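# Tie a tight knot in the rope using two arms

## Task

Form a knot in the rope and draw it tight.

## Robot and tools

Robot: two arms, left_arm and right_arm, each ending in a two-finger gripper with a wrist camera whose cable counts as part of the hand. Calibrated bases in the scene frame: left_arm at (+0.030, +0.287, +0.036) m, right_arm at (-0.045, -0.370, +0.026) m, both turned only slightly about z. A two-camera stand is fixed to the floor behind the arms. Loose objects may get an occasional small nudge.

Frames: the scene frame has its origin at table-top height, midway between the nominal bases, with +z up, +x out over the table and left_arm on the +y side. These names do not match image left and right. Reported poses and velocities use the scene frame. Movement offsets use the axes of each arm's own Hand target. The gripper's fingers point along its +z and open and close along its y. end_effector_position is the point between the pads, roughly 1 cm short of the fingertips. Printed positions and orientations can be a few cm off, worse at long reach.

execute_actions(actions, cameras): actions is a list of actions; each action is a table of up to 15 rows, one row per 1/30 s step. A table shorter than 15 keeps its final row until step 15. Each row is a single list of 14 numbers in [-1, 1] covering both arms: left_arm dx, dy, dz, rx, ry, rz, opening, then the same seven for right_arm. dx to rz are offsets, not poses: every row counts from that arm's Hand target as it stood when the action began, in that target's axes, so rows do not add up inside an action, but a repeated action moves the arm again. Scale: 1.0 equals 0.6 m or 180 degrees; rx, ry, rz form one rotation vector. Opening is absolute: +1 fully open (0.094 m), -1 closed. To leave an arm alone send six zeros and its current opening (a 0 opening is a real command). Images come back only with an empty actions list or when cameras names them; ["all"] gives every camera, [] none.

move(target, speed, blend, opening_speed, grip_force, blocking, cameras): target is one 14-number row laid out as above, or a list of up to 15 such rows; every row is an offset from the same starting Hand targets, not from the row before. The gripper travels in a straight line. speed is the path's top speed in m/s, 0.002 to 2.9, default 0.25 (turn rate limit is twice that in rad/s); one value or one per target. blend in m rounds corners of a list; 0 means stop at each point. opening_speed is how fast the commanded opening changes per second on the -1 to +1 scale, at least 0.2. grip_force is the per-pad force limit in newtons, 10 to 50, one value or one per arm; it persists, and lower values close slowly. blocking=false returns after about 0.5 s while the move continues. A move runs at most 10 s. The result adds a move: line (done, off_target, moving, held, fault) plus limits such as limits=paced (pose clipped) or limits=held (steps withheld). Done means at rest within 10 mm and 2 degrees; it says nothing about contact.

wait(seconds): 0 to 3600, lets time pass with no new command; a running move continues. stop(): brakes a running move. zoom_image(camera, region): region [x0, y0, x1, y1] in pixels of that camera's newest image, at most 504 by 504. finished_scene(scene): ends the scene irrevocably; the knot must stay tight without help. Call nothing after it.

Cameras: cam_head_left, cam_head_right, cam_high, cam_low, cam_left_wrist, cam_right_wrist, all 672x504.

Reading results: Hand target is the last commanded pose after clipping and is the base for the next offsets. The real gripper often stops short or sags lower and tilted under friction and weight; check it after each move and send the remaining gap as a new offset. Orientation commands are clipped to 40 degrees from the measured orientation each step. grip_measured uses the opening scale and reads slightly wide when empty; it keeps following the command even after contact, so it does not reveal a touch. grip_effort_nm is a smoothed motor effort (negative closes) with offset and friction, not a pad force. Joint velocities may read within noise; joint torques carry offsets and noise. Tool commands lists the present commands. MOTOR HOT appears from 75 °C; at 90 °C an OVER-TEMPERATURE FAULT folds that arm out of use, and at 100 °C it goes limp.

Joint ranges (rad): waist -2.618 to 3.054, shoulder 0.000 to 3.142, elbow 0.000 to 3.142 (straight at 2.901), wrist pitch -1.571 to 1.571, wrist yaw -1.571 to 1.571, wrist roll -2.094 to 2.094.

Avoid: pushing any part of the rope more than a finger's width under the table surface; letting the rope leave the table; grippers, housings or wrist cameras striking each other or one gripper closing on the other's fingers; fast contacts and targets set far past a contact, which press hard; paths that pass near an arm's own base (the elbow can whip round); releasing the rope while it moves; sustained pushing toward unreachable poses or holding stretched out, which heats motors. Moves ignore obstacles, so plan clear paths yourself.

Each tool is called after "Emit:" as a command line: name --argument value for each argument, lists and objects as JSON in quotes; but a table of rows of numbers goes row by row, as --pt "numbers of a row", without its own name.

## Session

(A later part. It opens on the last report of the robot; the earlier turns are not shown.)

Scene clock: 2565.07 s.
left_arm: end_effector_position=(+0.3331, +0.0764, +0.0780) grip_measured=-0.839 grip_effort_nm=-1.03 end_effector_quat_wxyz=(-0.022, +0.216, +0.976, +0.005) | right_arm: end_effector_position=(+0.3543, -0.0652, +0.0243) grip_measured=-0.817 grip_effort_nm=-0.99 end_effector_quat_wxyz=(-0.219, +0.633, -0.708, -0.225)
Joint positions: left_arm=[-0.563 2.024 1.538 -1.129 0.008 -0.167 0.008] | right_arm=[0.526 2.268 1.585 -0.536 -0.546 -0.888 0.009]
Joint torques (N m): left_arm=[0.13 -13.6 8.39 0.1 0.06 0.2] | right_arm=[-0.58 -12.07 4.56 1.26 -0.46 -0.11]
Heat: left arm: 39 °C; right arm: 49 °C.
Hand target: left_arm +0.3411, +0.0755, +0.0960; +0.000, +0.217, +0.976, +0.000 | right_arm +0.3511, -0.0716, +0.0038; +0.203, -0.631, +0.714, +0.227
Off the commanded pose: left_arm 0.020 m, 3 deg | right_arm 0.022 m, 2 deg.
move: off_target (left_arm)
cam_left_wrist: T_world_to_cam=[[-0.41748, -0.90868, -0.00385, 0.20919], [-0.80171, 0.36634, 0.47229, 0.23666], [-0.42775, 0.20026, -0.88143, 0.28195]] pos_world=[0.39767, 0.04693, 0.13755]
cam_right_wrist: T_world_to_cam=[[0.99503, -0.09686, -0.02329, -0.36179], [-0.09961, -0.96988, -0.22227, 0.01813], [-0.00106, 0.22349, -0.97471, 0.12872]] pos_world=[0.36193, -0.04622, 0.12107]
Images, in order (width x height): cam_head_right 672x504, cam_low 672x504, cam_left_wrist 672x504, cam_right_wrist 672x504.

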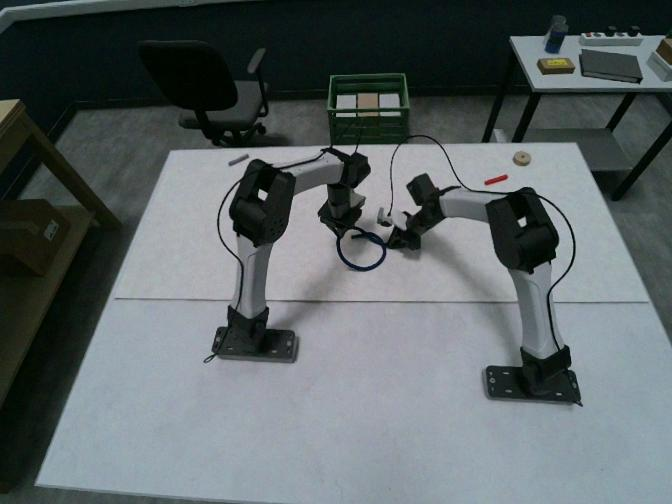

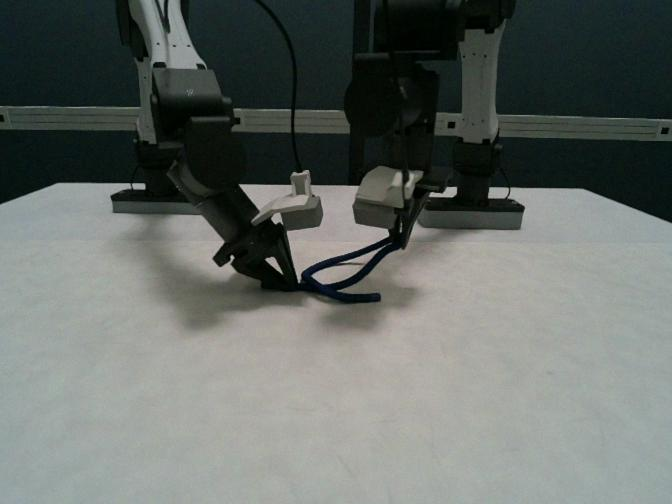

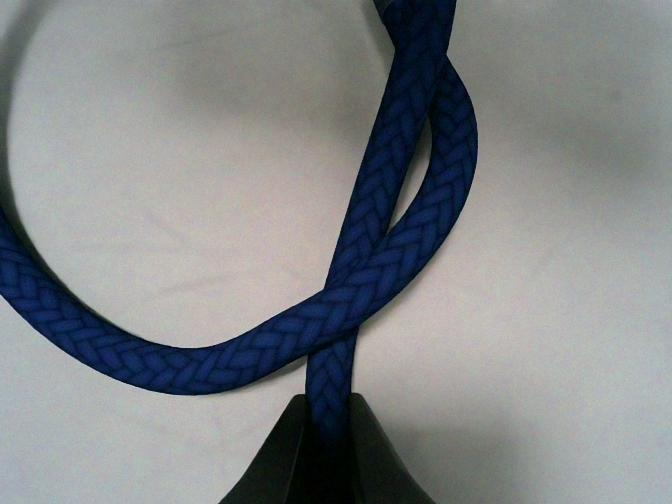

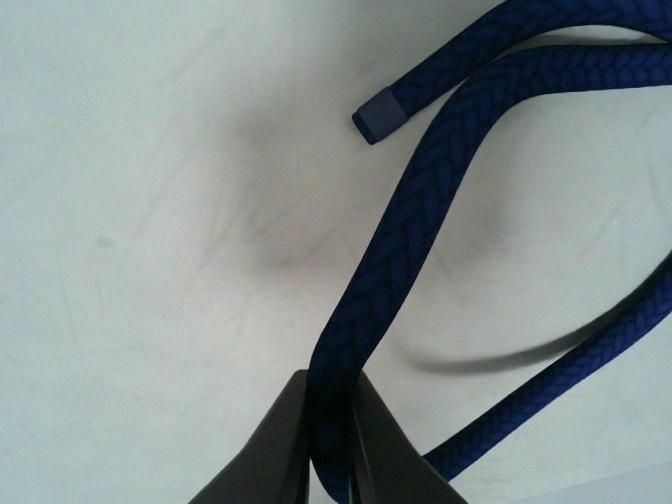

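Emit:
move --target '[-0.118, -0.001, 0.01, 0, 0, 0, -0.88, 0, 0, 0, 0, 0, 0, -0.9]' --speed 0.06 --cameras '["cam_low", "cam_head_right", "cam_left_wrist", "cam_right_wrist"]'

Scene clock: 2602.27 s.
left_arm: end_effector_position=(+0.3998, +0.0433, +0.0890) grip_measured=-0.839 grip_effort_nm=-1.03 end_effector_quat_wxyz=(-0.001, +0.216, +0.976, -0.004) | right_arm: end_effector_position=(+0.3543, -0.0652, +0.0243) grip_measured=-0.817 grip_effort_nm=-0.99 end_effector_quat_wxyz=(-0.219, +0.633, -0.708, -0.225)
Joint positions: left_arm=[-0.54 2.276 1.981 -1.276 0.008 -0.143 0.008] | right_arm=[0.526 2.268 1.585 -0.536 -0.546 -0.888 0.009]
Joint torques (N m): left_arm=[0.24 -11.34 8.65 0.16 0.07 0.19] | right_arm=[-0.59 -12.08 4.55 1.26 -0.47 -0.11]
Heat: left arm: 47 °C; right arm: 50 °C.
Hand target: left_arm +0.4050, +0.0450, +0.0901; +0.000, +0.217, +0.976, +0.000 | right_arm +0.3511, -0.0716, +0.0038; +0.203, -0.631, +0.714, +0.227
Off the commanded pose: left_arm 0.005 m, 0 deg | right_arm 0.022 m, 2 deg.
move: done
cam_left_wrist: T_world_to_cam=[[-0.41812, -0.90838, 0.00378, 0.20662], [-0.81816, 0.37839, 0.43293, 0.30659], [-0.3947, 0.17792, -0.90142, 0.31647]] pos_world=[0.46214, 0.01537, 0.15176]
cam_right_wrist: T_world_to_cam=[[0.99503, -0.09686, -0.02329, -0.36179], [-0.09961, -0.96988, -0.22227, 0.01813], [-0.00106, 0.22349, -0.97471, 0.12872]] pos_world=[0.36193, -0.04622, 0.12107]
Images, in order (width x height): cam_head_right 672x504, cam_low 672x504, cam_left_wrist 672x504, cam_right_wrist 672x504.

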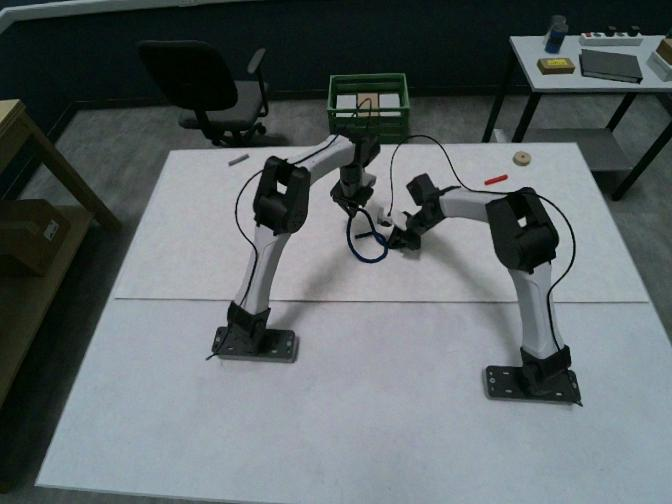

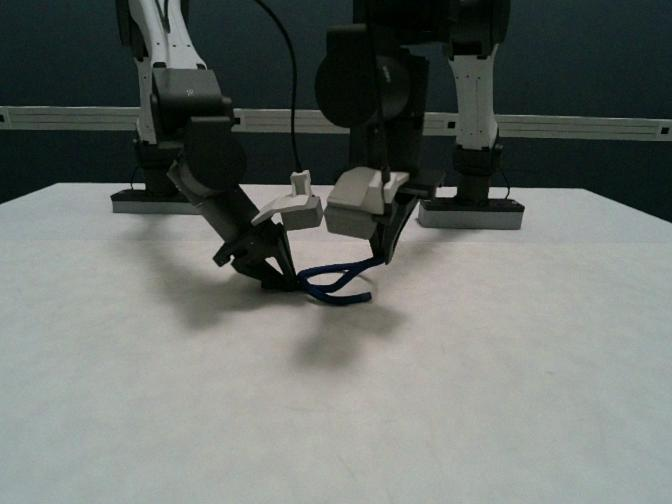

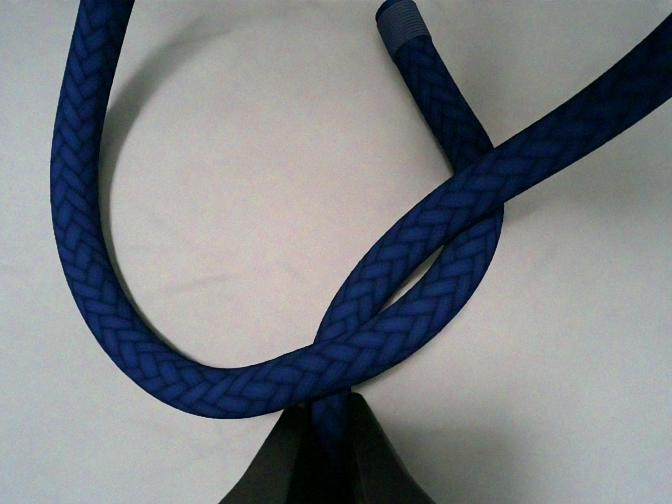

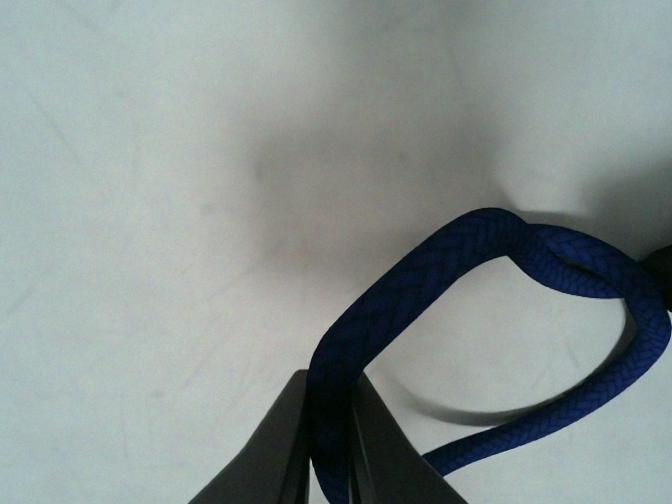

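Emit:
move --target '[-0.0118, 0.0221, 0.115, 0, 0, 0, -0.88, 0, 0, 0, 0, 0, 0, -0.9]' --speed 0.06 --cameras '["cam_low", "cam_head_right", "cam_left_wrist", "cam_right_wrist"]'

Scene clock: 2629.73 s.
left_arm: end_effector_position=(+0.4130, +0.0514, +0.0284) grip_measured=-0.839 grip_effort_nm=-1.03 end_effector_quat_wxyz=(-0.003, +0.216, +0.976, -0.003) | right_arm: end_effector_position=(+0.3543, -0.0652, +0.0243) grip_measured=-0.817 grip_effort_nm=-0.99 end_effector_quat_wxyz=(-0.219, +0.633, -0.708, -0.225)
Joint positions: left_arm=[-0.508 2.351 1.867 -1.089 0.008 -0.112 0.008] | right_arm=[0.526 2.268 1.585 -0.536 -0.546 -0.888 0.009]
Joint torques (N m): left_arm=[0.16 -11.71 5.26 0.48 0.05 0.2] | right_arm=[-0.59 -12.08 4.55 1.25 -0.47 -0.11]
Heat: left arm: 47 °C; right arm: 50 °C.
Hand target: left_arm +0.4171, +0.0539, +0.0211; +0.000, +0.217, +0.976, +0.000 | right_arm +0.3511, -0.0716, +0.0038; +0.203, -0.631, +0.714, +0.227
Off the commanded pose: left_arm 0.009 m, 0 deg | right_arm 0.022 m, 2 deg.
move: done
cam_left_wrist: T_world_to_cam=[[-0.41782, -0.90853, 0.00343, 0.21966], [-0.81725, 0.37749, 0.43544, 0.34013], [-0.3969, 0.17913, -0.90021, 0.26629]] pos_world=[0.47544, 0.02348, 0.09086]
cam_right_wrist: T_world_to_cam=[[0.99503, -0.09686, -0.02329, -0.36179], [-0.09961, -0.96988, -0.22227, 0.01813], [-0.00106, 0.22349, -0.97471, 0.12872]] pos_world=[0.36193, -0.04622, 0.12107]
Images, in order (width x height): cam_head_right 672x504, cam_low 672x504, cam_left_wrist 672x504, cam_right_wrist 672x504.

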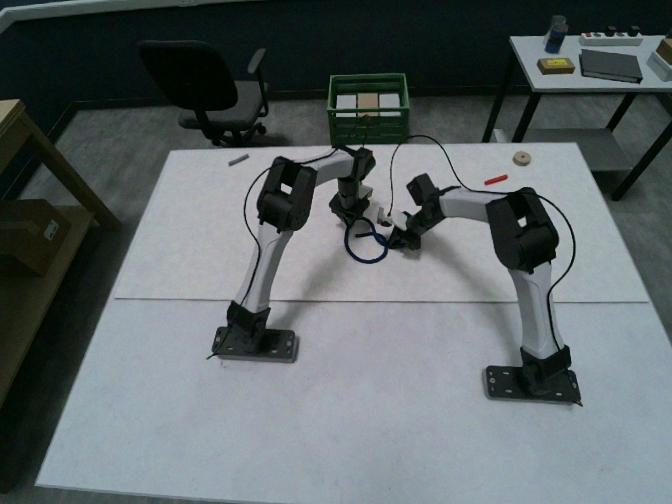

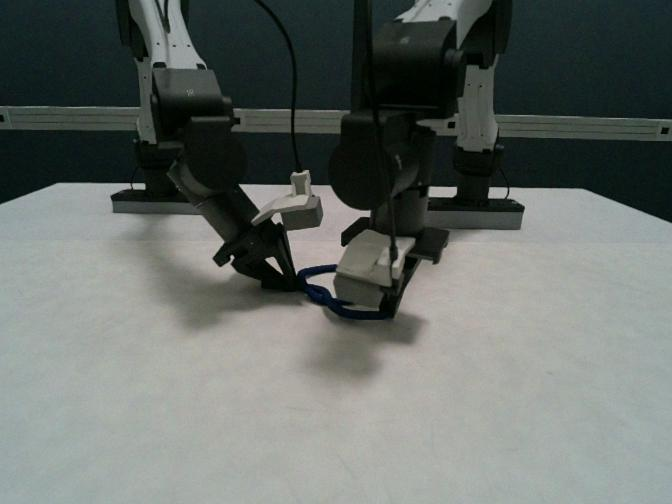

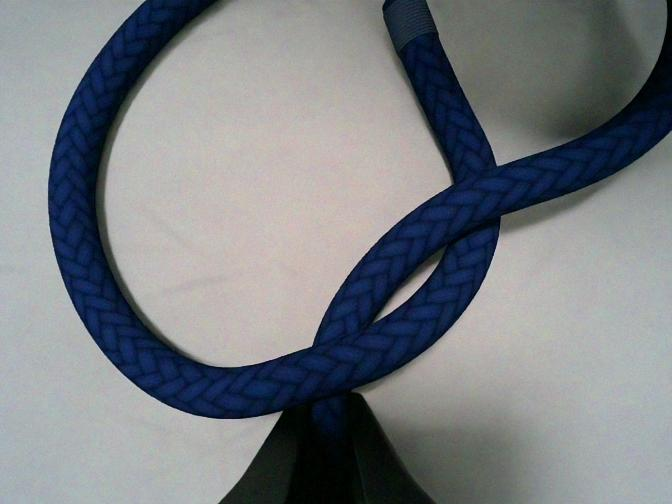

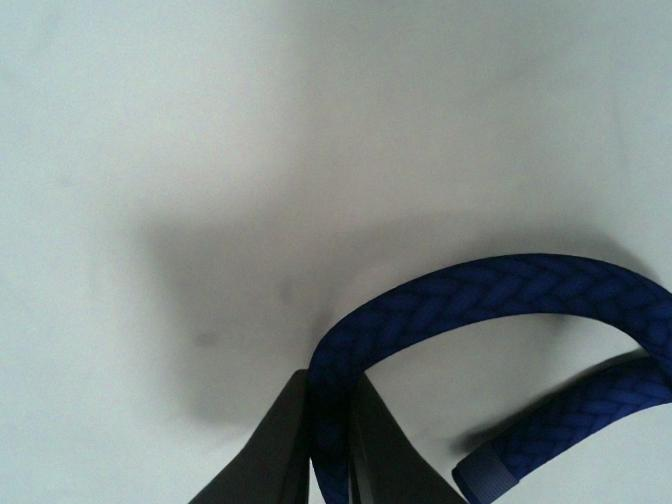

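Emit:
move --pt "0 0 0 0 0 0 -0.5 0 0 0 0 0 0 -0.5" --pt "0 0 -0.13 0 0 0 -0.5 0 0 0 0 0 0 -0.5" --speed 0.07 --opening_speed 0.8 --cameras '["cam_low", "cam_head_right", "cam_left_wrist", "cam_right_wrist"]'

Scene clock: 2663.87 s.
left_arm: end_effector_position=(+0.4098, +0.0534, +0.0770) grip_measured=-0.502 grip_effort_nm=0.10 end_effector_quat_wxyz=(-0.023, +0.216, +0.976, +0.004) | right_arm: end_effector_position=(+0.3543, -0.0652, +0.0243) grip_measured=-0.503 grip_effort_nm=0.19 end_effector_quat_wxyz=(-0.219, +0.633, -0.708, -0.225)
Joint positions: left_arm=[-0.508 2.351 2.061 -1.327 0.008 -0.112 0.023] | right_arm=[0.526 2.268 1.585 -0.536 -0.546 -0.888 0.023]
Joint torques (N m): left_arm=[0.06 -16.62 8.51 0.08 0.07 0.2] | right_arm=[-0.59 -12.1 4.55 1.26 -0.46 -0.11]
Heat: left arm: 49 °C; right arm: 51 °C.
Hand target: left_arm +0.4170, +0.0540, +0.0990; +0.000, +0.217, +0.976, +0.000 | right_arm +0.3511, -0.0716, +0.0038; +0.203, -0.631, +0.714, +0.227
Off the commanded pose: left_arm 0.023 m, 3 deg | right_arm 0.022 m, 2 deg.
move: off_target (left_arm)
cam_left_wrist: T_world_to_cam=[[-0.41779, -0.90855, -0.00162, 0.22027], [-0.80004, 0.36704, 0.47457, 0.30606], [-0.43058, 0.19957, -0.88021, 0.31952]] pos_world=[0.47446, 0.02402, 0.13636]
cam_right_wrist: T_world_to_cam=[[0.99503, -0.09686, -0.02329, -0.36179], [-0.09961, -0.96988, -0.22227, 0.01813], [-0.00106, 0.22349, -0.97471, 0.12872]] pos_world=[0.36193, -0.04622, 0.12107]
Images, in order (width x height): cam_head_right 672x504, cam_low 672x504, cam_left_wrist 672x504, cam_right_wrist 672x504.

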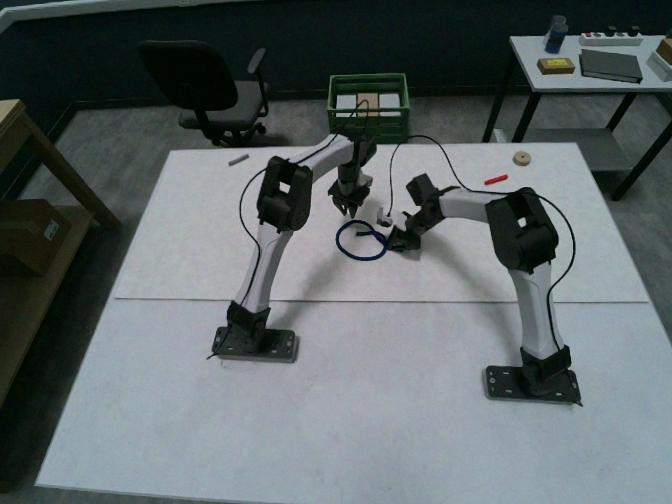

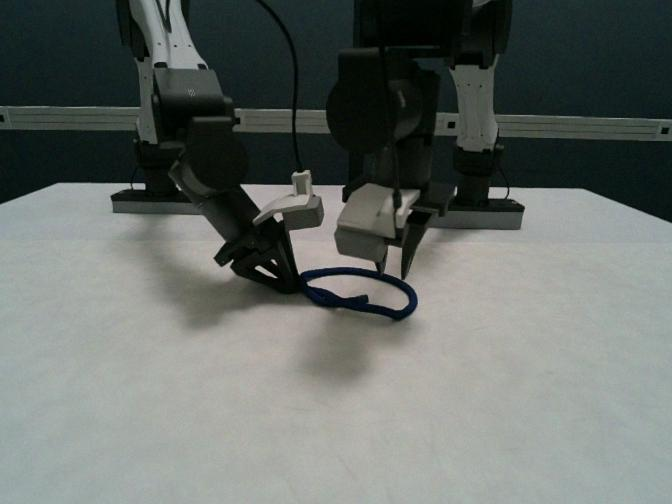

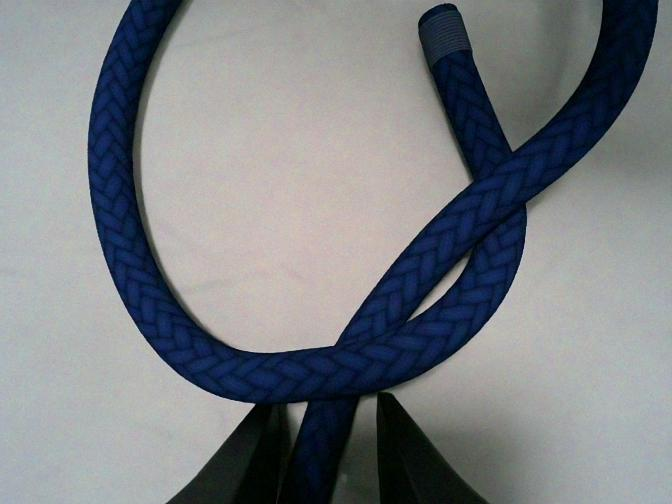

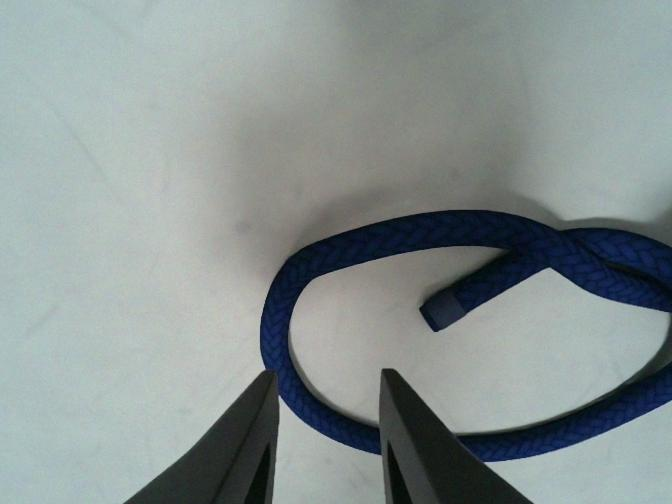

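Emit:
move --pt "0 0 0 0 0 0 -0.5 0 0 -0.1333 0 0 0 -0.5" --pt "0 0 0 0 0 0 -0.5 0.123 0.1518 -0.3732 0 0 0 -0.5" --pt "0.0281 -0.0876 0.0483 0 0 0.3444 -0.5 0.123 0.1518 -0.3732 0 0 0 -0.5" --speed '[0.08, 0.15, 0.2]' --blend '[0.02, 0, 0]' --cameras '["cam_low", "cam_head_right", "cam_left_wrist", "cam_right_wrist"]'

Scene clock: 2700.87 s.
left_arm: end_effector_position=(+0.3748, +0.0184, +0.0543) grip_measured=-0.502 grip_effort_nm=0.10 end_effector_quat_wxyz=(-0.027, +0.683, +0.730, -0.007) | right_arm: end_effector_position=(+0.2573, -0.2504, +0.1463) grip_measured=-0.503 grip_effort_nm=0.19 end_effector_quat_wxyz=(-0.202, +0.633, -0.714, -0.221)
Joint positions: left_arm=[-0.619 2.329 1.933 -1.229 0.008 0.847 0.023] | right_arm=[0.123 1.675 1.28 -1.118 -0.606 -1.364 0.023]
Joint torques (N m): left_arm=[-0.76 -17.09 5.12 0.33 0.11 0.23] | right_arm=[-0.65 -10.93 4.97 0.28 -0.68 -0.12]
Heat: left arm: 59 °C; right arm: 50 °C.
Hand target: left_arm +0.3795, +0.0135, +0.0701; +0.000, +0.689, +0.725, +0.000 | right_arm +0.2510, -0.2519, +0.1499; +0.203, -0.631, +0.714, +0.227
Off the commanded pose: left_arm 0.017 m, 3 deg | right_arm 0.007 m, 1 deg.
move: off_target (left_arm)
cam_left_wrist: T_world_to_cam=[[-0.9965, -0.072, 0.04238, 0.37291], [-0.04455, 0.88704, 0.45954, 0.00977], [-0.07068, 0.45604, -0.88715, 0.15225]] pos_world=[0.3828, -0.05125, 0.11477]
cam_right_wrist: T_world_to_cam=[[0.99414, -0.09956, -0.04217, -0.27801], [-0.10582, -0.97599, -0.19037, -0.14864], [-0.02221, 0.19372, -0.98081, 0.28782]] pos_world=[0.26704, -0.2285, 0.24228]
Images, in order (width x height): cam_head_right 672x504, cam_low 672x504, cam_left_wrist 672x504, cam_right_wrist 672x504.

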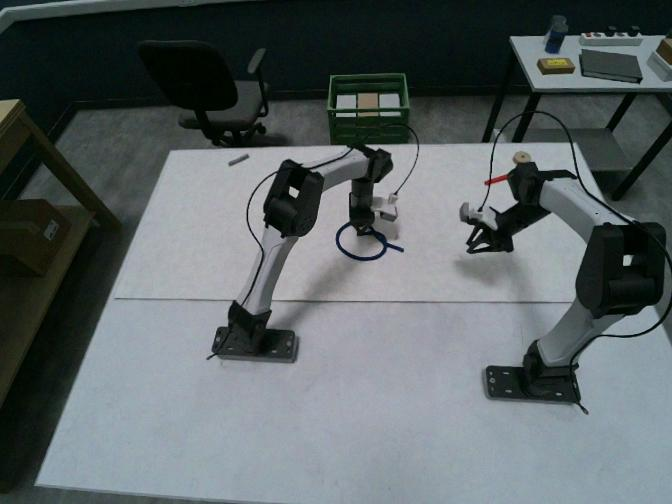

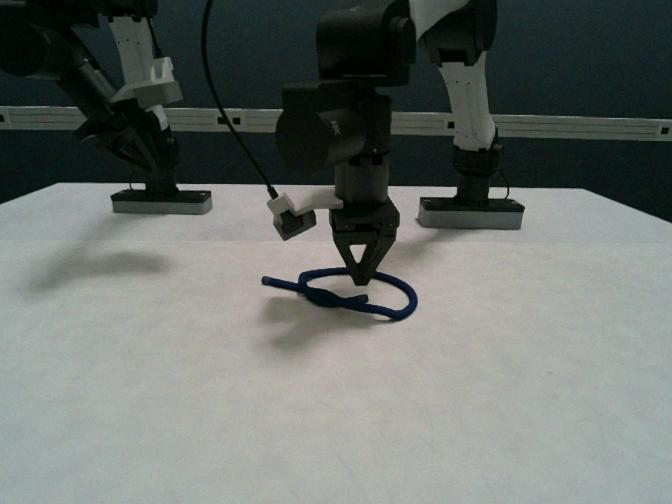

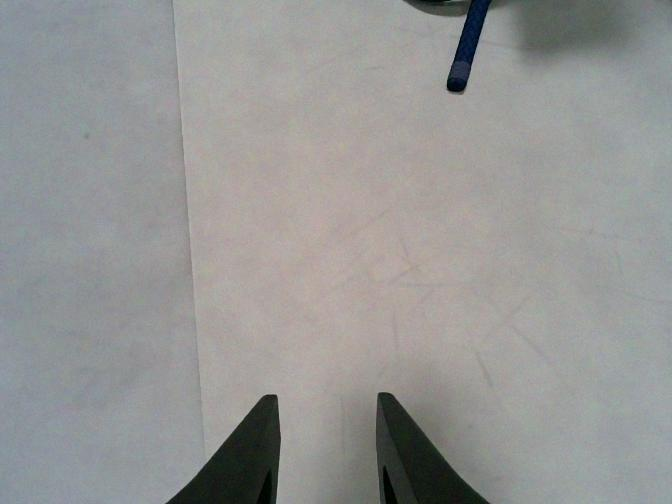

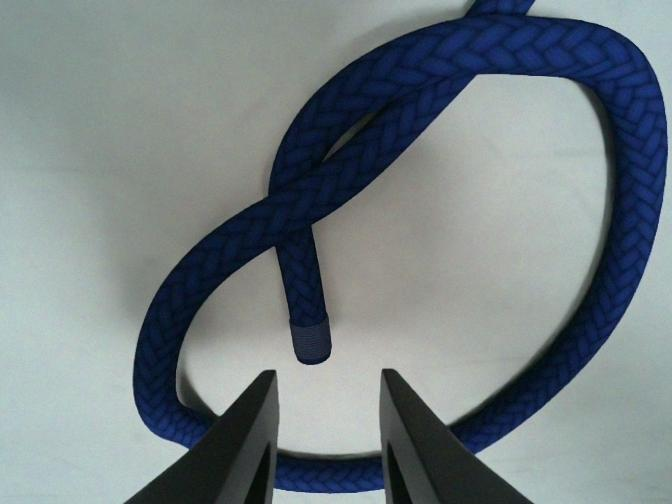

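Emit:
move --pt "0.016 0.0125 0.0983 0 0 -0.044 -0.5 0 0 0 0 0 0 -0.5" --pt "0.016 0.0125 0.0983 0 0 -0.044 -0.9 0 0 0 0 0 0 -0.5" --speed 0.06 --opening_speed 0.8 --cameras '["cam_low", "cam_right_wrist"]'

Scene clock: 2732.10 s.
left_arm: end_effector_position=(+0.3830, +0.0213, +0.0194) grip_measured=-0.839 grip_effort_nm=-0.92 end_effector_quat_wxyz=(-0.001, +0.642, +0.767, -0.004) | right_arm: end_effector_position=(+0.2573, -0.2504, +0.1463) grip_measured=-0.503 grip_effort_nm=0.19 end_effector_quat_wxyz=(-0.202, +0.633, -0.714, -0.221)
Joint positions: left_arm=[-0.602 2.329 1.791 -1.036 0.008 0.754 0.008] | right_arm=[0.123 1.675 1.28 -1.118 -0.606 -1.364 0.023]
Joint torques (N m): left_arm=[0.1 -11.59 4.59 0.51 0.12 0.02] | right_arm=[-0.61 -10.93 4.96 0.29 -0.68 -0.12]
Heat: left arm: 58 °C; right arm: 46 °C.
Hand target: left_arm +0.3865, +0.0235, +0.0111; +0.000, +0.637, +0.771, +0.000 | right_arm +0.2510, -0.2519, +0.1499; +0.203, -0.631, +0.714, +0.227
Off the commanded pose: left_arm 0.009 m, 1 deg | right_arm 0.007 m, 1 deg.
move: done; target 2's new opening was sent with left_arm's hand 0.011 m and 2 deg from that target
cam_right_wrist: T_world_to_cam=[[0.99414, -0.09956, -0.04217, -0.27801], [-0.10582, -0.97599, -0.19037, -0.14864], [-0.02221, 0.19372, -0.98081, 0.28782]] pos_world=[0.26704, -0.2285, 0.24228]

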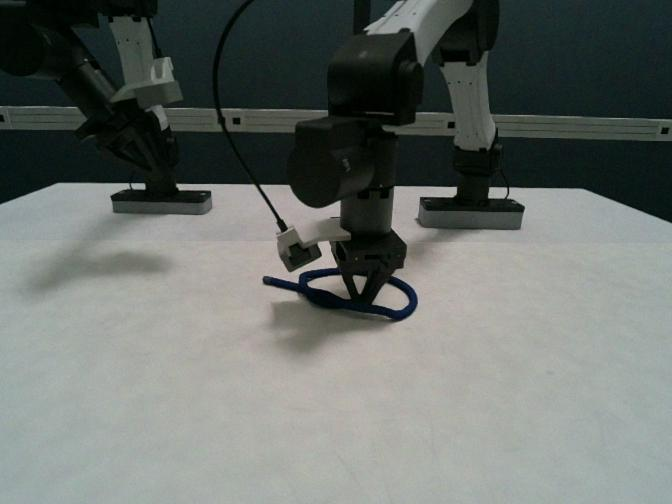

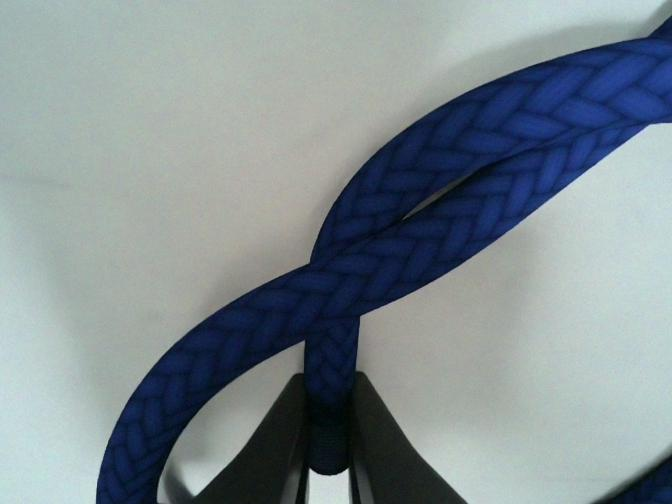

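Emit:
move --pt "0.0507 0.0013 -0.0833 0 0 0 -0.92 0 0 0 0 0 0 -0.5" --pt "0.1684 0.0073 -0.0833 0 0 0 -0.92 0 0 0 0 0 0 -0.5" --speed 0.06 --blend '[0.015, 0]' --cameras '["cam_low", "cam_head_right", "cam_high", "cam_right_wrist", "cam_left_wrist"]'

Scene clock: 2746.10 s.
left_arm: end_effector_position=(+0.3646, +0.1231, +0.0499) grip_measured=-0.845 grip_effort_nm=-1.03 end_effector_quat_wxyz=(-0.023, +0.635, +0.772, -0.010) | right_arm: end_effector_position=(+0.2573, -0.2504, +0.1463) grip_measured=-0.503 grip_effort_nm=0.19 end_effector_quat_wxyz=(-0.202, +0.633, -0.714, -0.221)
Joint positions: left_arm=[-0.412 2.073 1.496 -1.044 0.008 0.926 0.007] | right_arm=[0.123 1.675 1.28 -1.118 -0.606 -1.364 0.023]
Joint torques (N m): left_arm=[-0.03 -14.3 4.89 0.32 0.11 0.24] | right_arm=[-0.62 -10.92 4.96 0.28 -0.67 -0.11]
Heat: left arm: 57 °C; right arm: 46 °C.
Hand target: left_arm +0.3717, +0.1235, +0.0611; +0.000, +0.637, +0.771, +0.000 | right_arm +0.2510, -0.2519, +0.1499; +0.203, -0.631, +0.714, +0.227
Off the commanded pose: left_arm 0.013 m, 3 deg | right_arm 0.007 m, 1 deg.
move: off_target (left_arm)
cam_left_wrist: T_world_to_cam=[[-0.97933, -0.1982, 0.04046, 0.37994], [-0.15878, 0.87709, 0.45333, -0.03837], [-0.12534, 0.43754, -0.89042, 0.12234]] pos_world=[0.38133, 0.05543, 0.11096]
cam_right_wrist: T_world_to_cam=[[0.99414, -0.09956, -0.04217, -0.27801], [-0.10582, -0.97599, -0.19037, -0.14864], [-0.02221, 0.19372, -0.98081, 0.28782]] pos_world=[0.26704, -0.2285, 0.24228]
Images, in order (width x height): cam_head_right 672x504, cam_high 672x504, cam_low 672x504, cam_left_wrist 672x504, cam_right_wrist 672x504.

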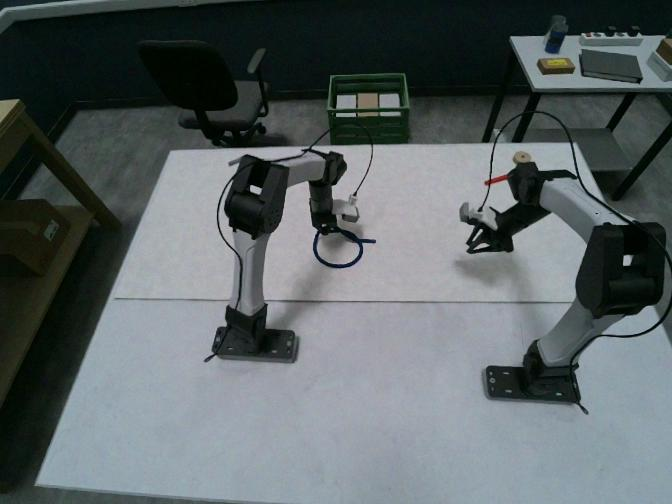

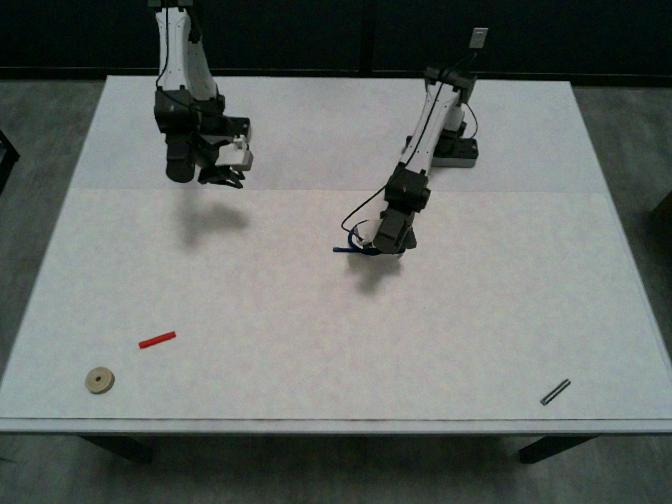

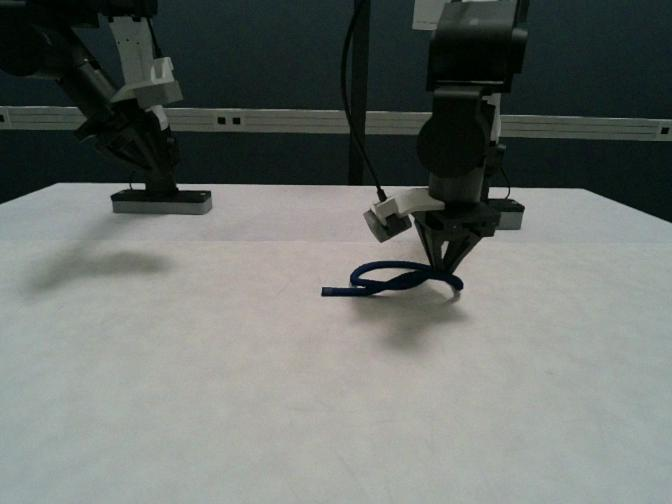

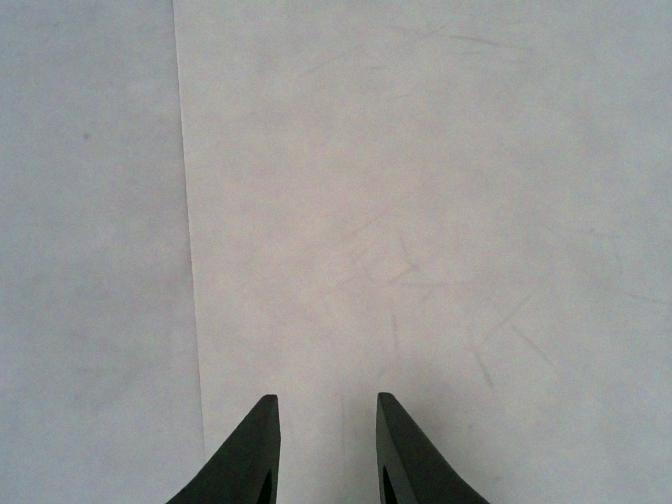

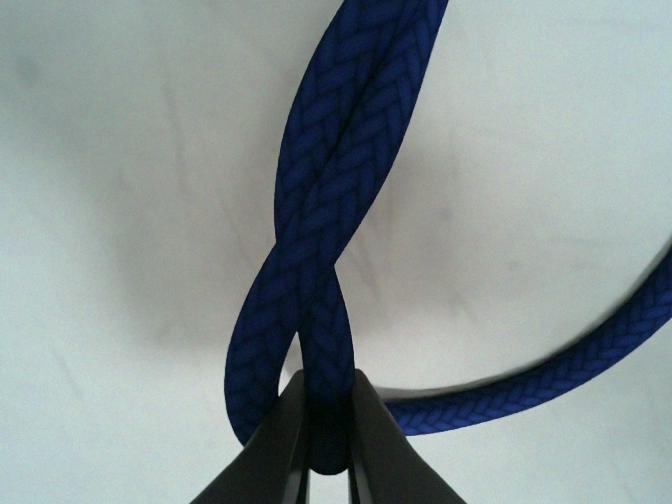

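Emit:
move --target '[0, 0, 0.03, 0, 0, -0.333, -0.92, 0, 0, 0, 0, 0, 0, -0.5]' --speed 0.2 --cameras '["cam_low", "cam_head_right", "cam_high", "cam_right_wrist"]'

Scene clock: 2822.07 s.
left_arm: end_effector_position=(+0.3662, +0.1224, +0.0400) grip_measured=-0.845 grip_effort_nm=-1.03 end_effector_quat_wxyz=(-0.015, +0.174, +0.985, +0.000) | right_arm: end_effector_position=(+0.2573, -0.2504, +0.1463) grip_measured=-0.503 grip_effort_nm=0.19 end_effector_quat_wxyz=(-0.202, +0.633, -0.714, -0.221)
Joint positions: left_arm=[-0.412 2.073 1.455 -0.981 0.008 -0.1 0.007] | right_arm=[0.123 1.675 1.28 -1.118 -0.606 -1.364 0.023]
Joint torques (N m): left_arm=[0.06 -12.16 4.89 0.41 0.06 0.04] | right_arm=[-0.64 -10.92 4.96 0.29 -0.67 -0.12]
Heat: left arm: 55 °C; right arm: 45 °C.
Hand target: left_arm +0.3717, +0.1235, +0.0430; +0.000, +0.167, +0.986, +0.000 | right_arm +0.2510, -0.2519, +0.1499; +0.203, -0.631, +0.714, +0.227
Off the commanded pose: left_arm 0.006 m, 2 deg | right_arm 0.007 m, 1 deg.
move: done
cam_right_wrist: T_world_to_cam=[[0.99414, -0.09956, -0.04217, -0.27801], [-0.10582, -0.97599, -0.19037, -0.14864], [-0.02221, 0.19372, -0.98081, 0.28782]] pos_world=[0.26704, -0.2285, 0.24228]
Images, in order (width x height): cam_head_right 672x504, cam_high 672x504, cam_low 672x504, cam_right_wrist 672x504.

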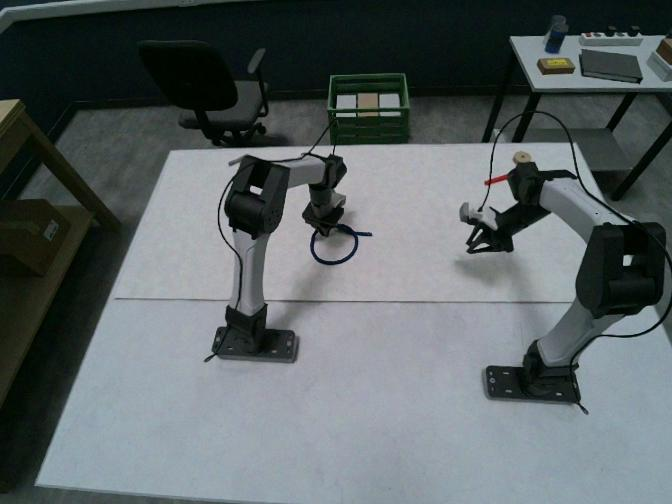

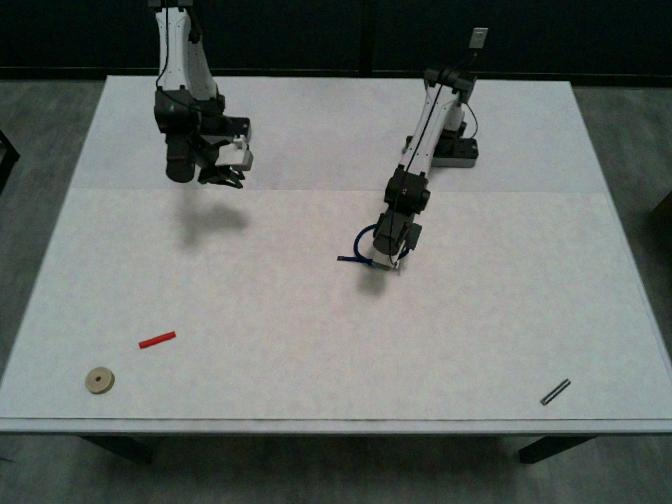

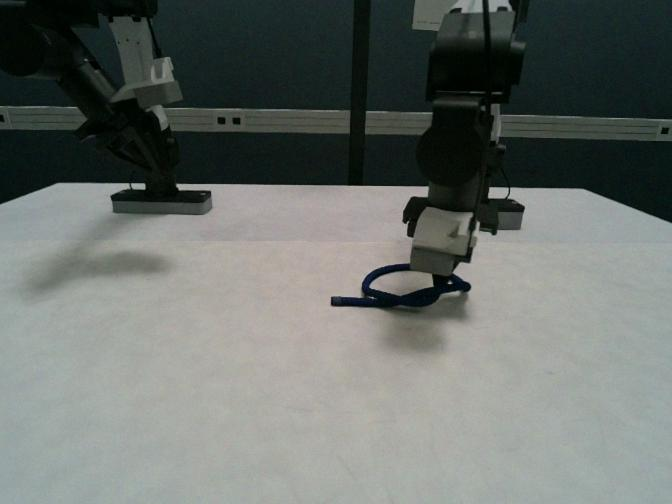

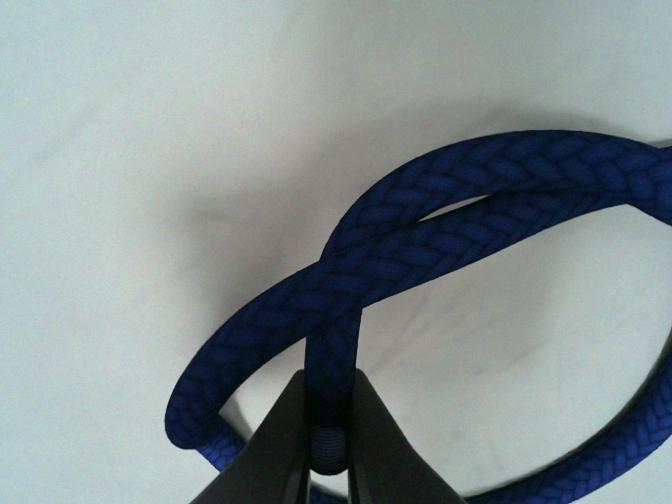

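Emit:
zoom_image --camera "cam_high" --region '[320, 200, 430, 290]'

Emit:
zoom_image --camera "cam_head_right" --region '[290, 210, 390, 285]'

Scaled by 4.582 from the camera's image (finer frame: 960x720).

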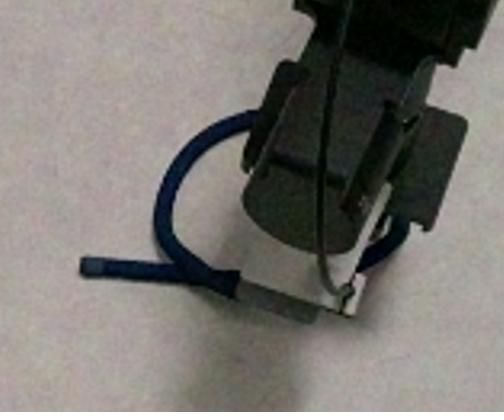

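Scaled by 5.040 from the camera's image (finer frame: 960x720).

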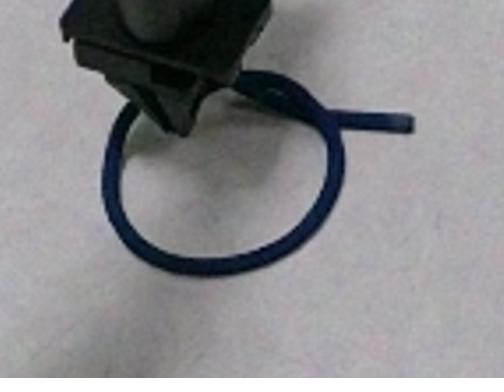

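Emit:
move --pt "0 0 0.045 0 0 0 -0.92 0 0 0 0 0 0 -0.5" --pt "0 0 0.045 0 0 0 -0.5 0 0 0 0 0 0 -0.5" --pt "0 0 -0.08 0 0 0 -0.5 0 0 0 0 0 0 -0.5" --pt "0 0 -0.08 0 0 0.311 -0.3 0 0 0 0 0 0 -0.5" --speed '[0.06, 0.06, 0.08, 0.25]' --opening_speed 0.8 --cameras '["cam_low", "cam_head_right", "cam_high", "cam_right_wrist"]'

Scene clock: 2868.60 s.
left_arm: end_effector_position=(+0.3637, +0.1236, +0.0731) grip_measured=-0.303 grip_effort_nm=0.11 end_effector_quat_wxyz=(-0.021, +0.608, +0.794, -0.008) | right_arm: end_effector_position=(+0.2573, -0.2504, +0.1463) grip_measured=-0.503 grip_effort_nm=0.19 end_effector_quat_wxyz=(-0.202, +0.633, -0.714, -0.221)
Joint positions: left_arm=[-0.412 2.037 1.538 -1.116 0.008 0.858 0.033] | right_arm=[0.123 1.675 1.28 -1.118 -0.606 -1.364 0.023]
Joint torques (N m): left_arm=[0.08 -13.67 8.27 0.05 0.11 0.19] | right_arm=[-0.62 -10.95 4.97 0.29 -0.68 -0.12]
Heat: left arm: 52 °C; right arm: 45 °C.
Hand target: left_arm +0.3717, +0.1235, +0.0910; +0.000, +0.610, +0.792, +0.000 | right_arm +0.2510, -0.2519, +0.1499; +0.203, -0.631, +0.714, +0.227
Off the commanded pose: left_arm 0.020 m, 3 deg | right_arm 0.007 m, 1 deg.
move: off_target (left_arm); target 4's new opening was sent with left_arm's hand 0.020 m and 3 deg from that target
cam_right_wrist: T_world_to_cam=[[0.99414, -0.09956, -0.04217, -0.27801], [-0.10582, -0.97599, -0.19037, -0.14864], [-0.02221, 0.19372, -0.98081, 0.28782]] pos_world=[0.26704, -0.2285, 0.24228]
Images, in order (width x height): cam_head_right 672x504, cam_high 672x504, cam_low 672x504, cam_right_wrist 672x504.

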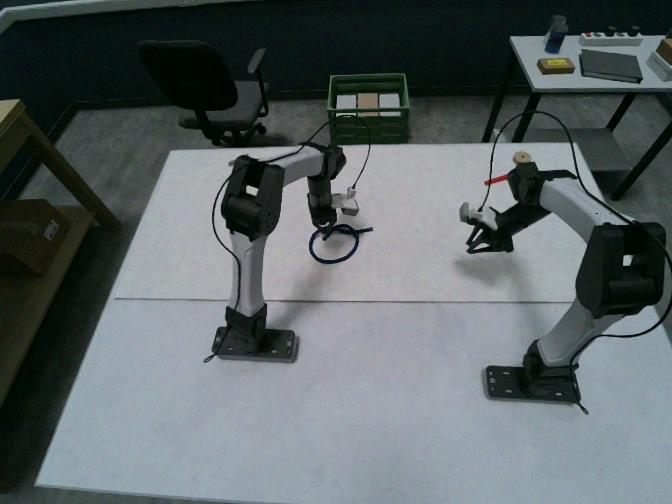

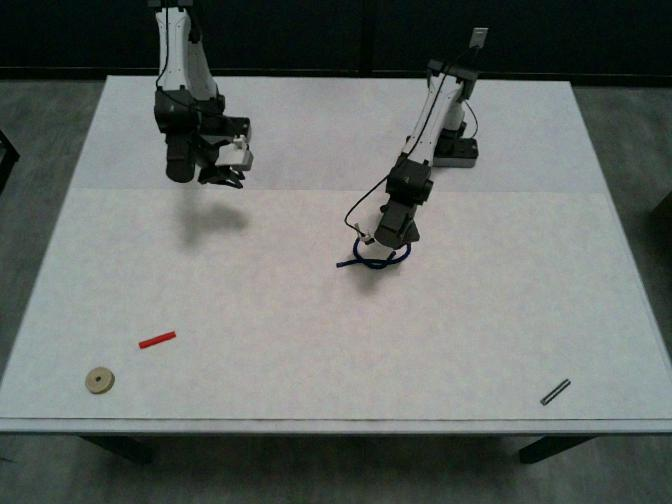

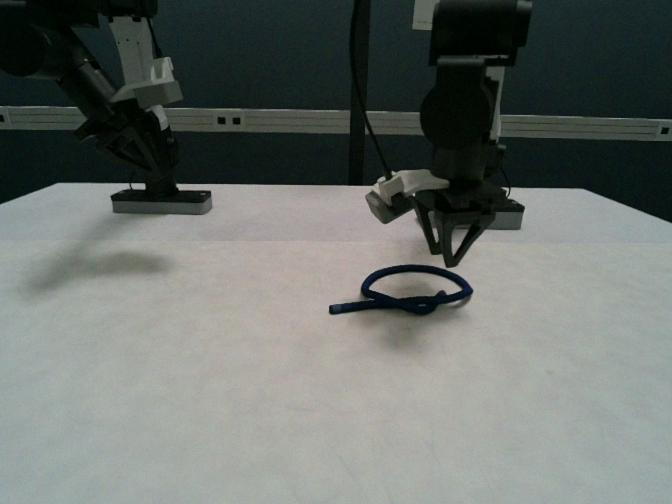

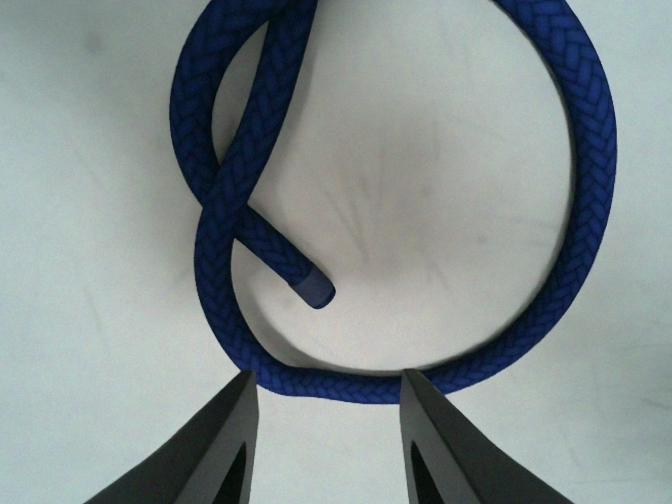

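Emit:
move --pt "-0.0704 0.0444 0.05 0 0 0.0833 0.2 0 0 0 0 0 0 -0.5" --pt "-0.0704 0.0444 0.1317 0 0 0.0833 0.2 0 0 0 0 0 0 -0.5" --speed '[0.1, 0.06]' --cameras '["cam_low", "cam_right_wrist"]'

Scene clock: 2929.20 s.
left_arm: end_effector_position=(+0.4064, +0.0922, +0.0207) grip_measured=+0.198 grip_effort_nm=0.11 end_effector_quat_wxyz=(-0.002, +0.702, +0.712, -0.005) | right_arm: end_effector_position=(+0.2573, -0.2504, +0.1463) grip_measured=-0.503 grip_effort_nm=0.19 end_effector_quat_wxyz=(-0.202, +0.633, -0.714, -0.221)
Joint positions: left_arm=[-0.434 2.26 1.678 -0.995 0.008 1.085 0.056] | right_arm=[0.123 1.675 1.28 -1.118 -0.606 -1.364 0.023]
Joint torques (N m): left_arm=[-0.91 -10.73 4.94 0.47 0.12 0.2] | right_arm=[-0.61 -10.92 4.96 0.29 -0.67 -0.11]
Heat: left arm: 55 °C; right arm: 45 °C.
Hand target: left_arm +0.4083, +0.0895, +0.0120; +0.000, +0.708, +0.706, +0.000 | right_arm +0.2510, -0.2519, +0.1499; +0.203, -0.631, +0.714, +0.227
Off the commanded pose: left_arm 0.009 m, 1 deg | right_arm 0.007 m, 1 deg.
move: done
cam_right_wrist: T_world_to_cam=[[0.99414, -0.09956, -0.04217, -0.27801], [-0.10582, -0.97599, -0.19037, -0.14864], [-0.02221, 0.19372, -0.98081, 0.28782]] pos_world=[0.26704, -0.2285, 0.24228]

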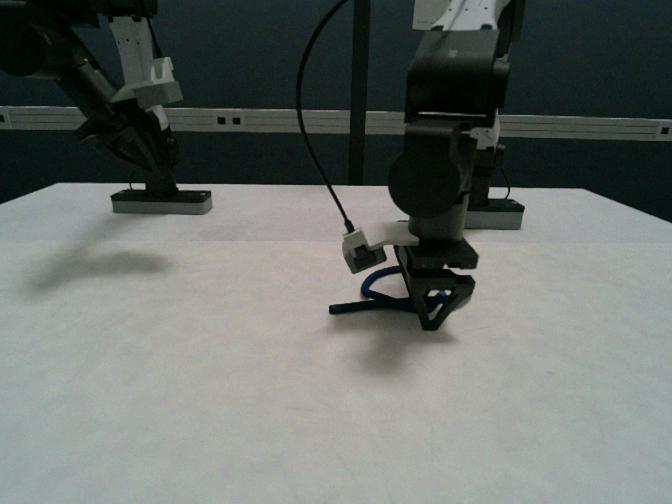

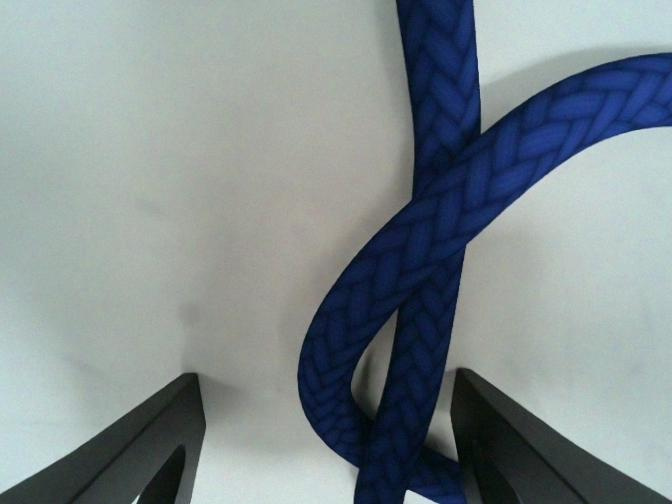

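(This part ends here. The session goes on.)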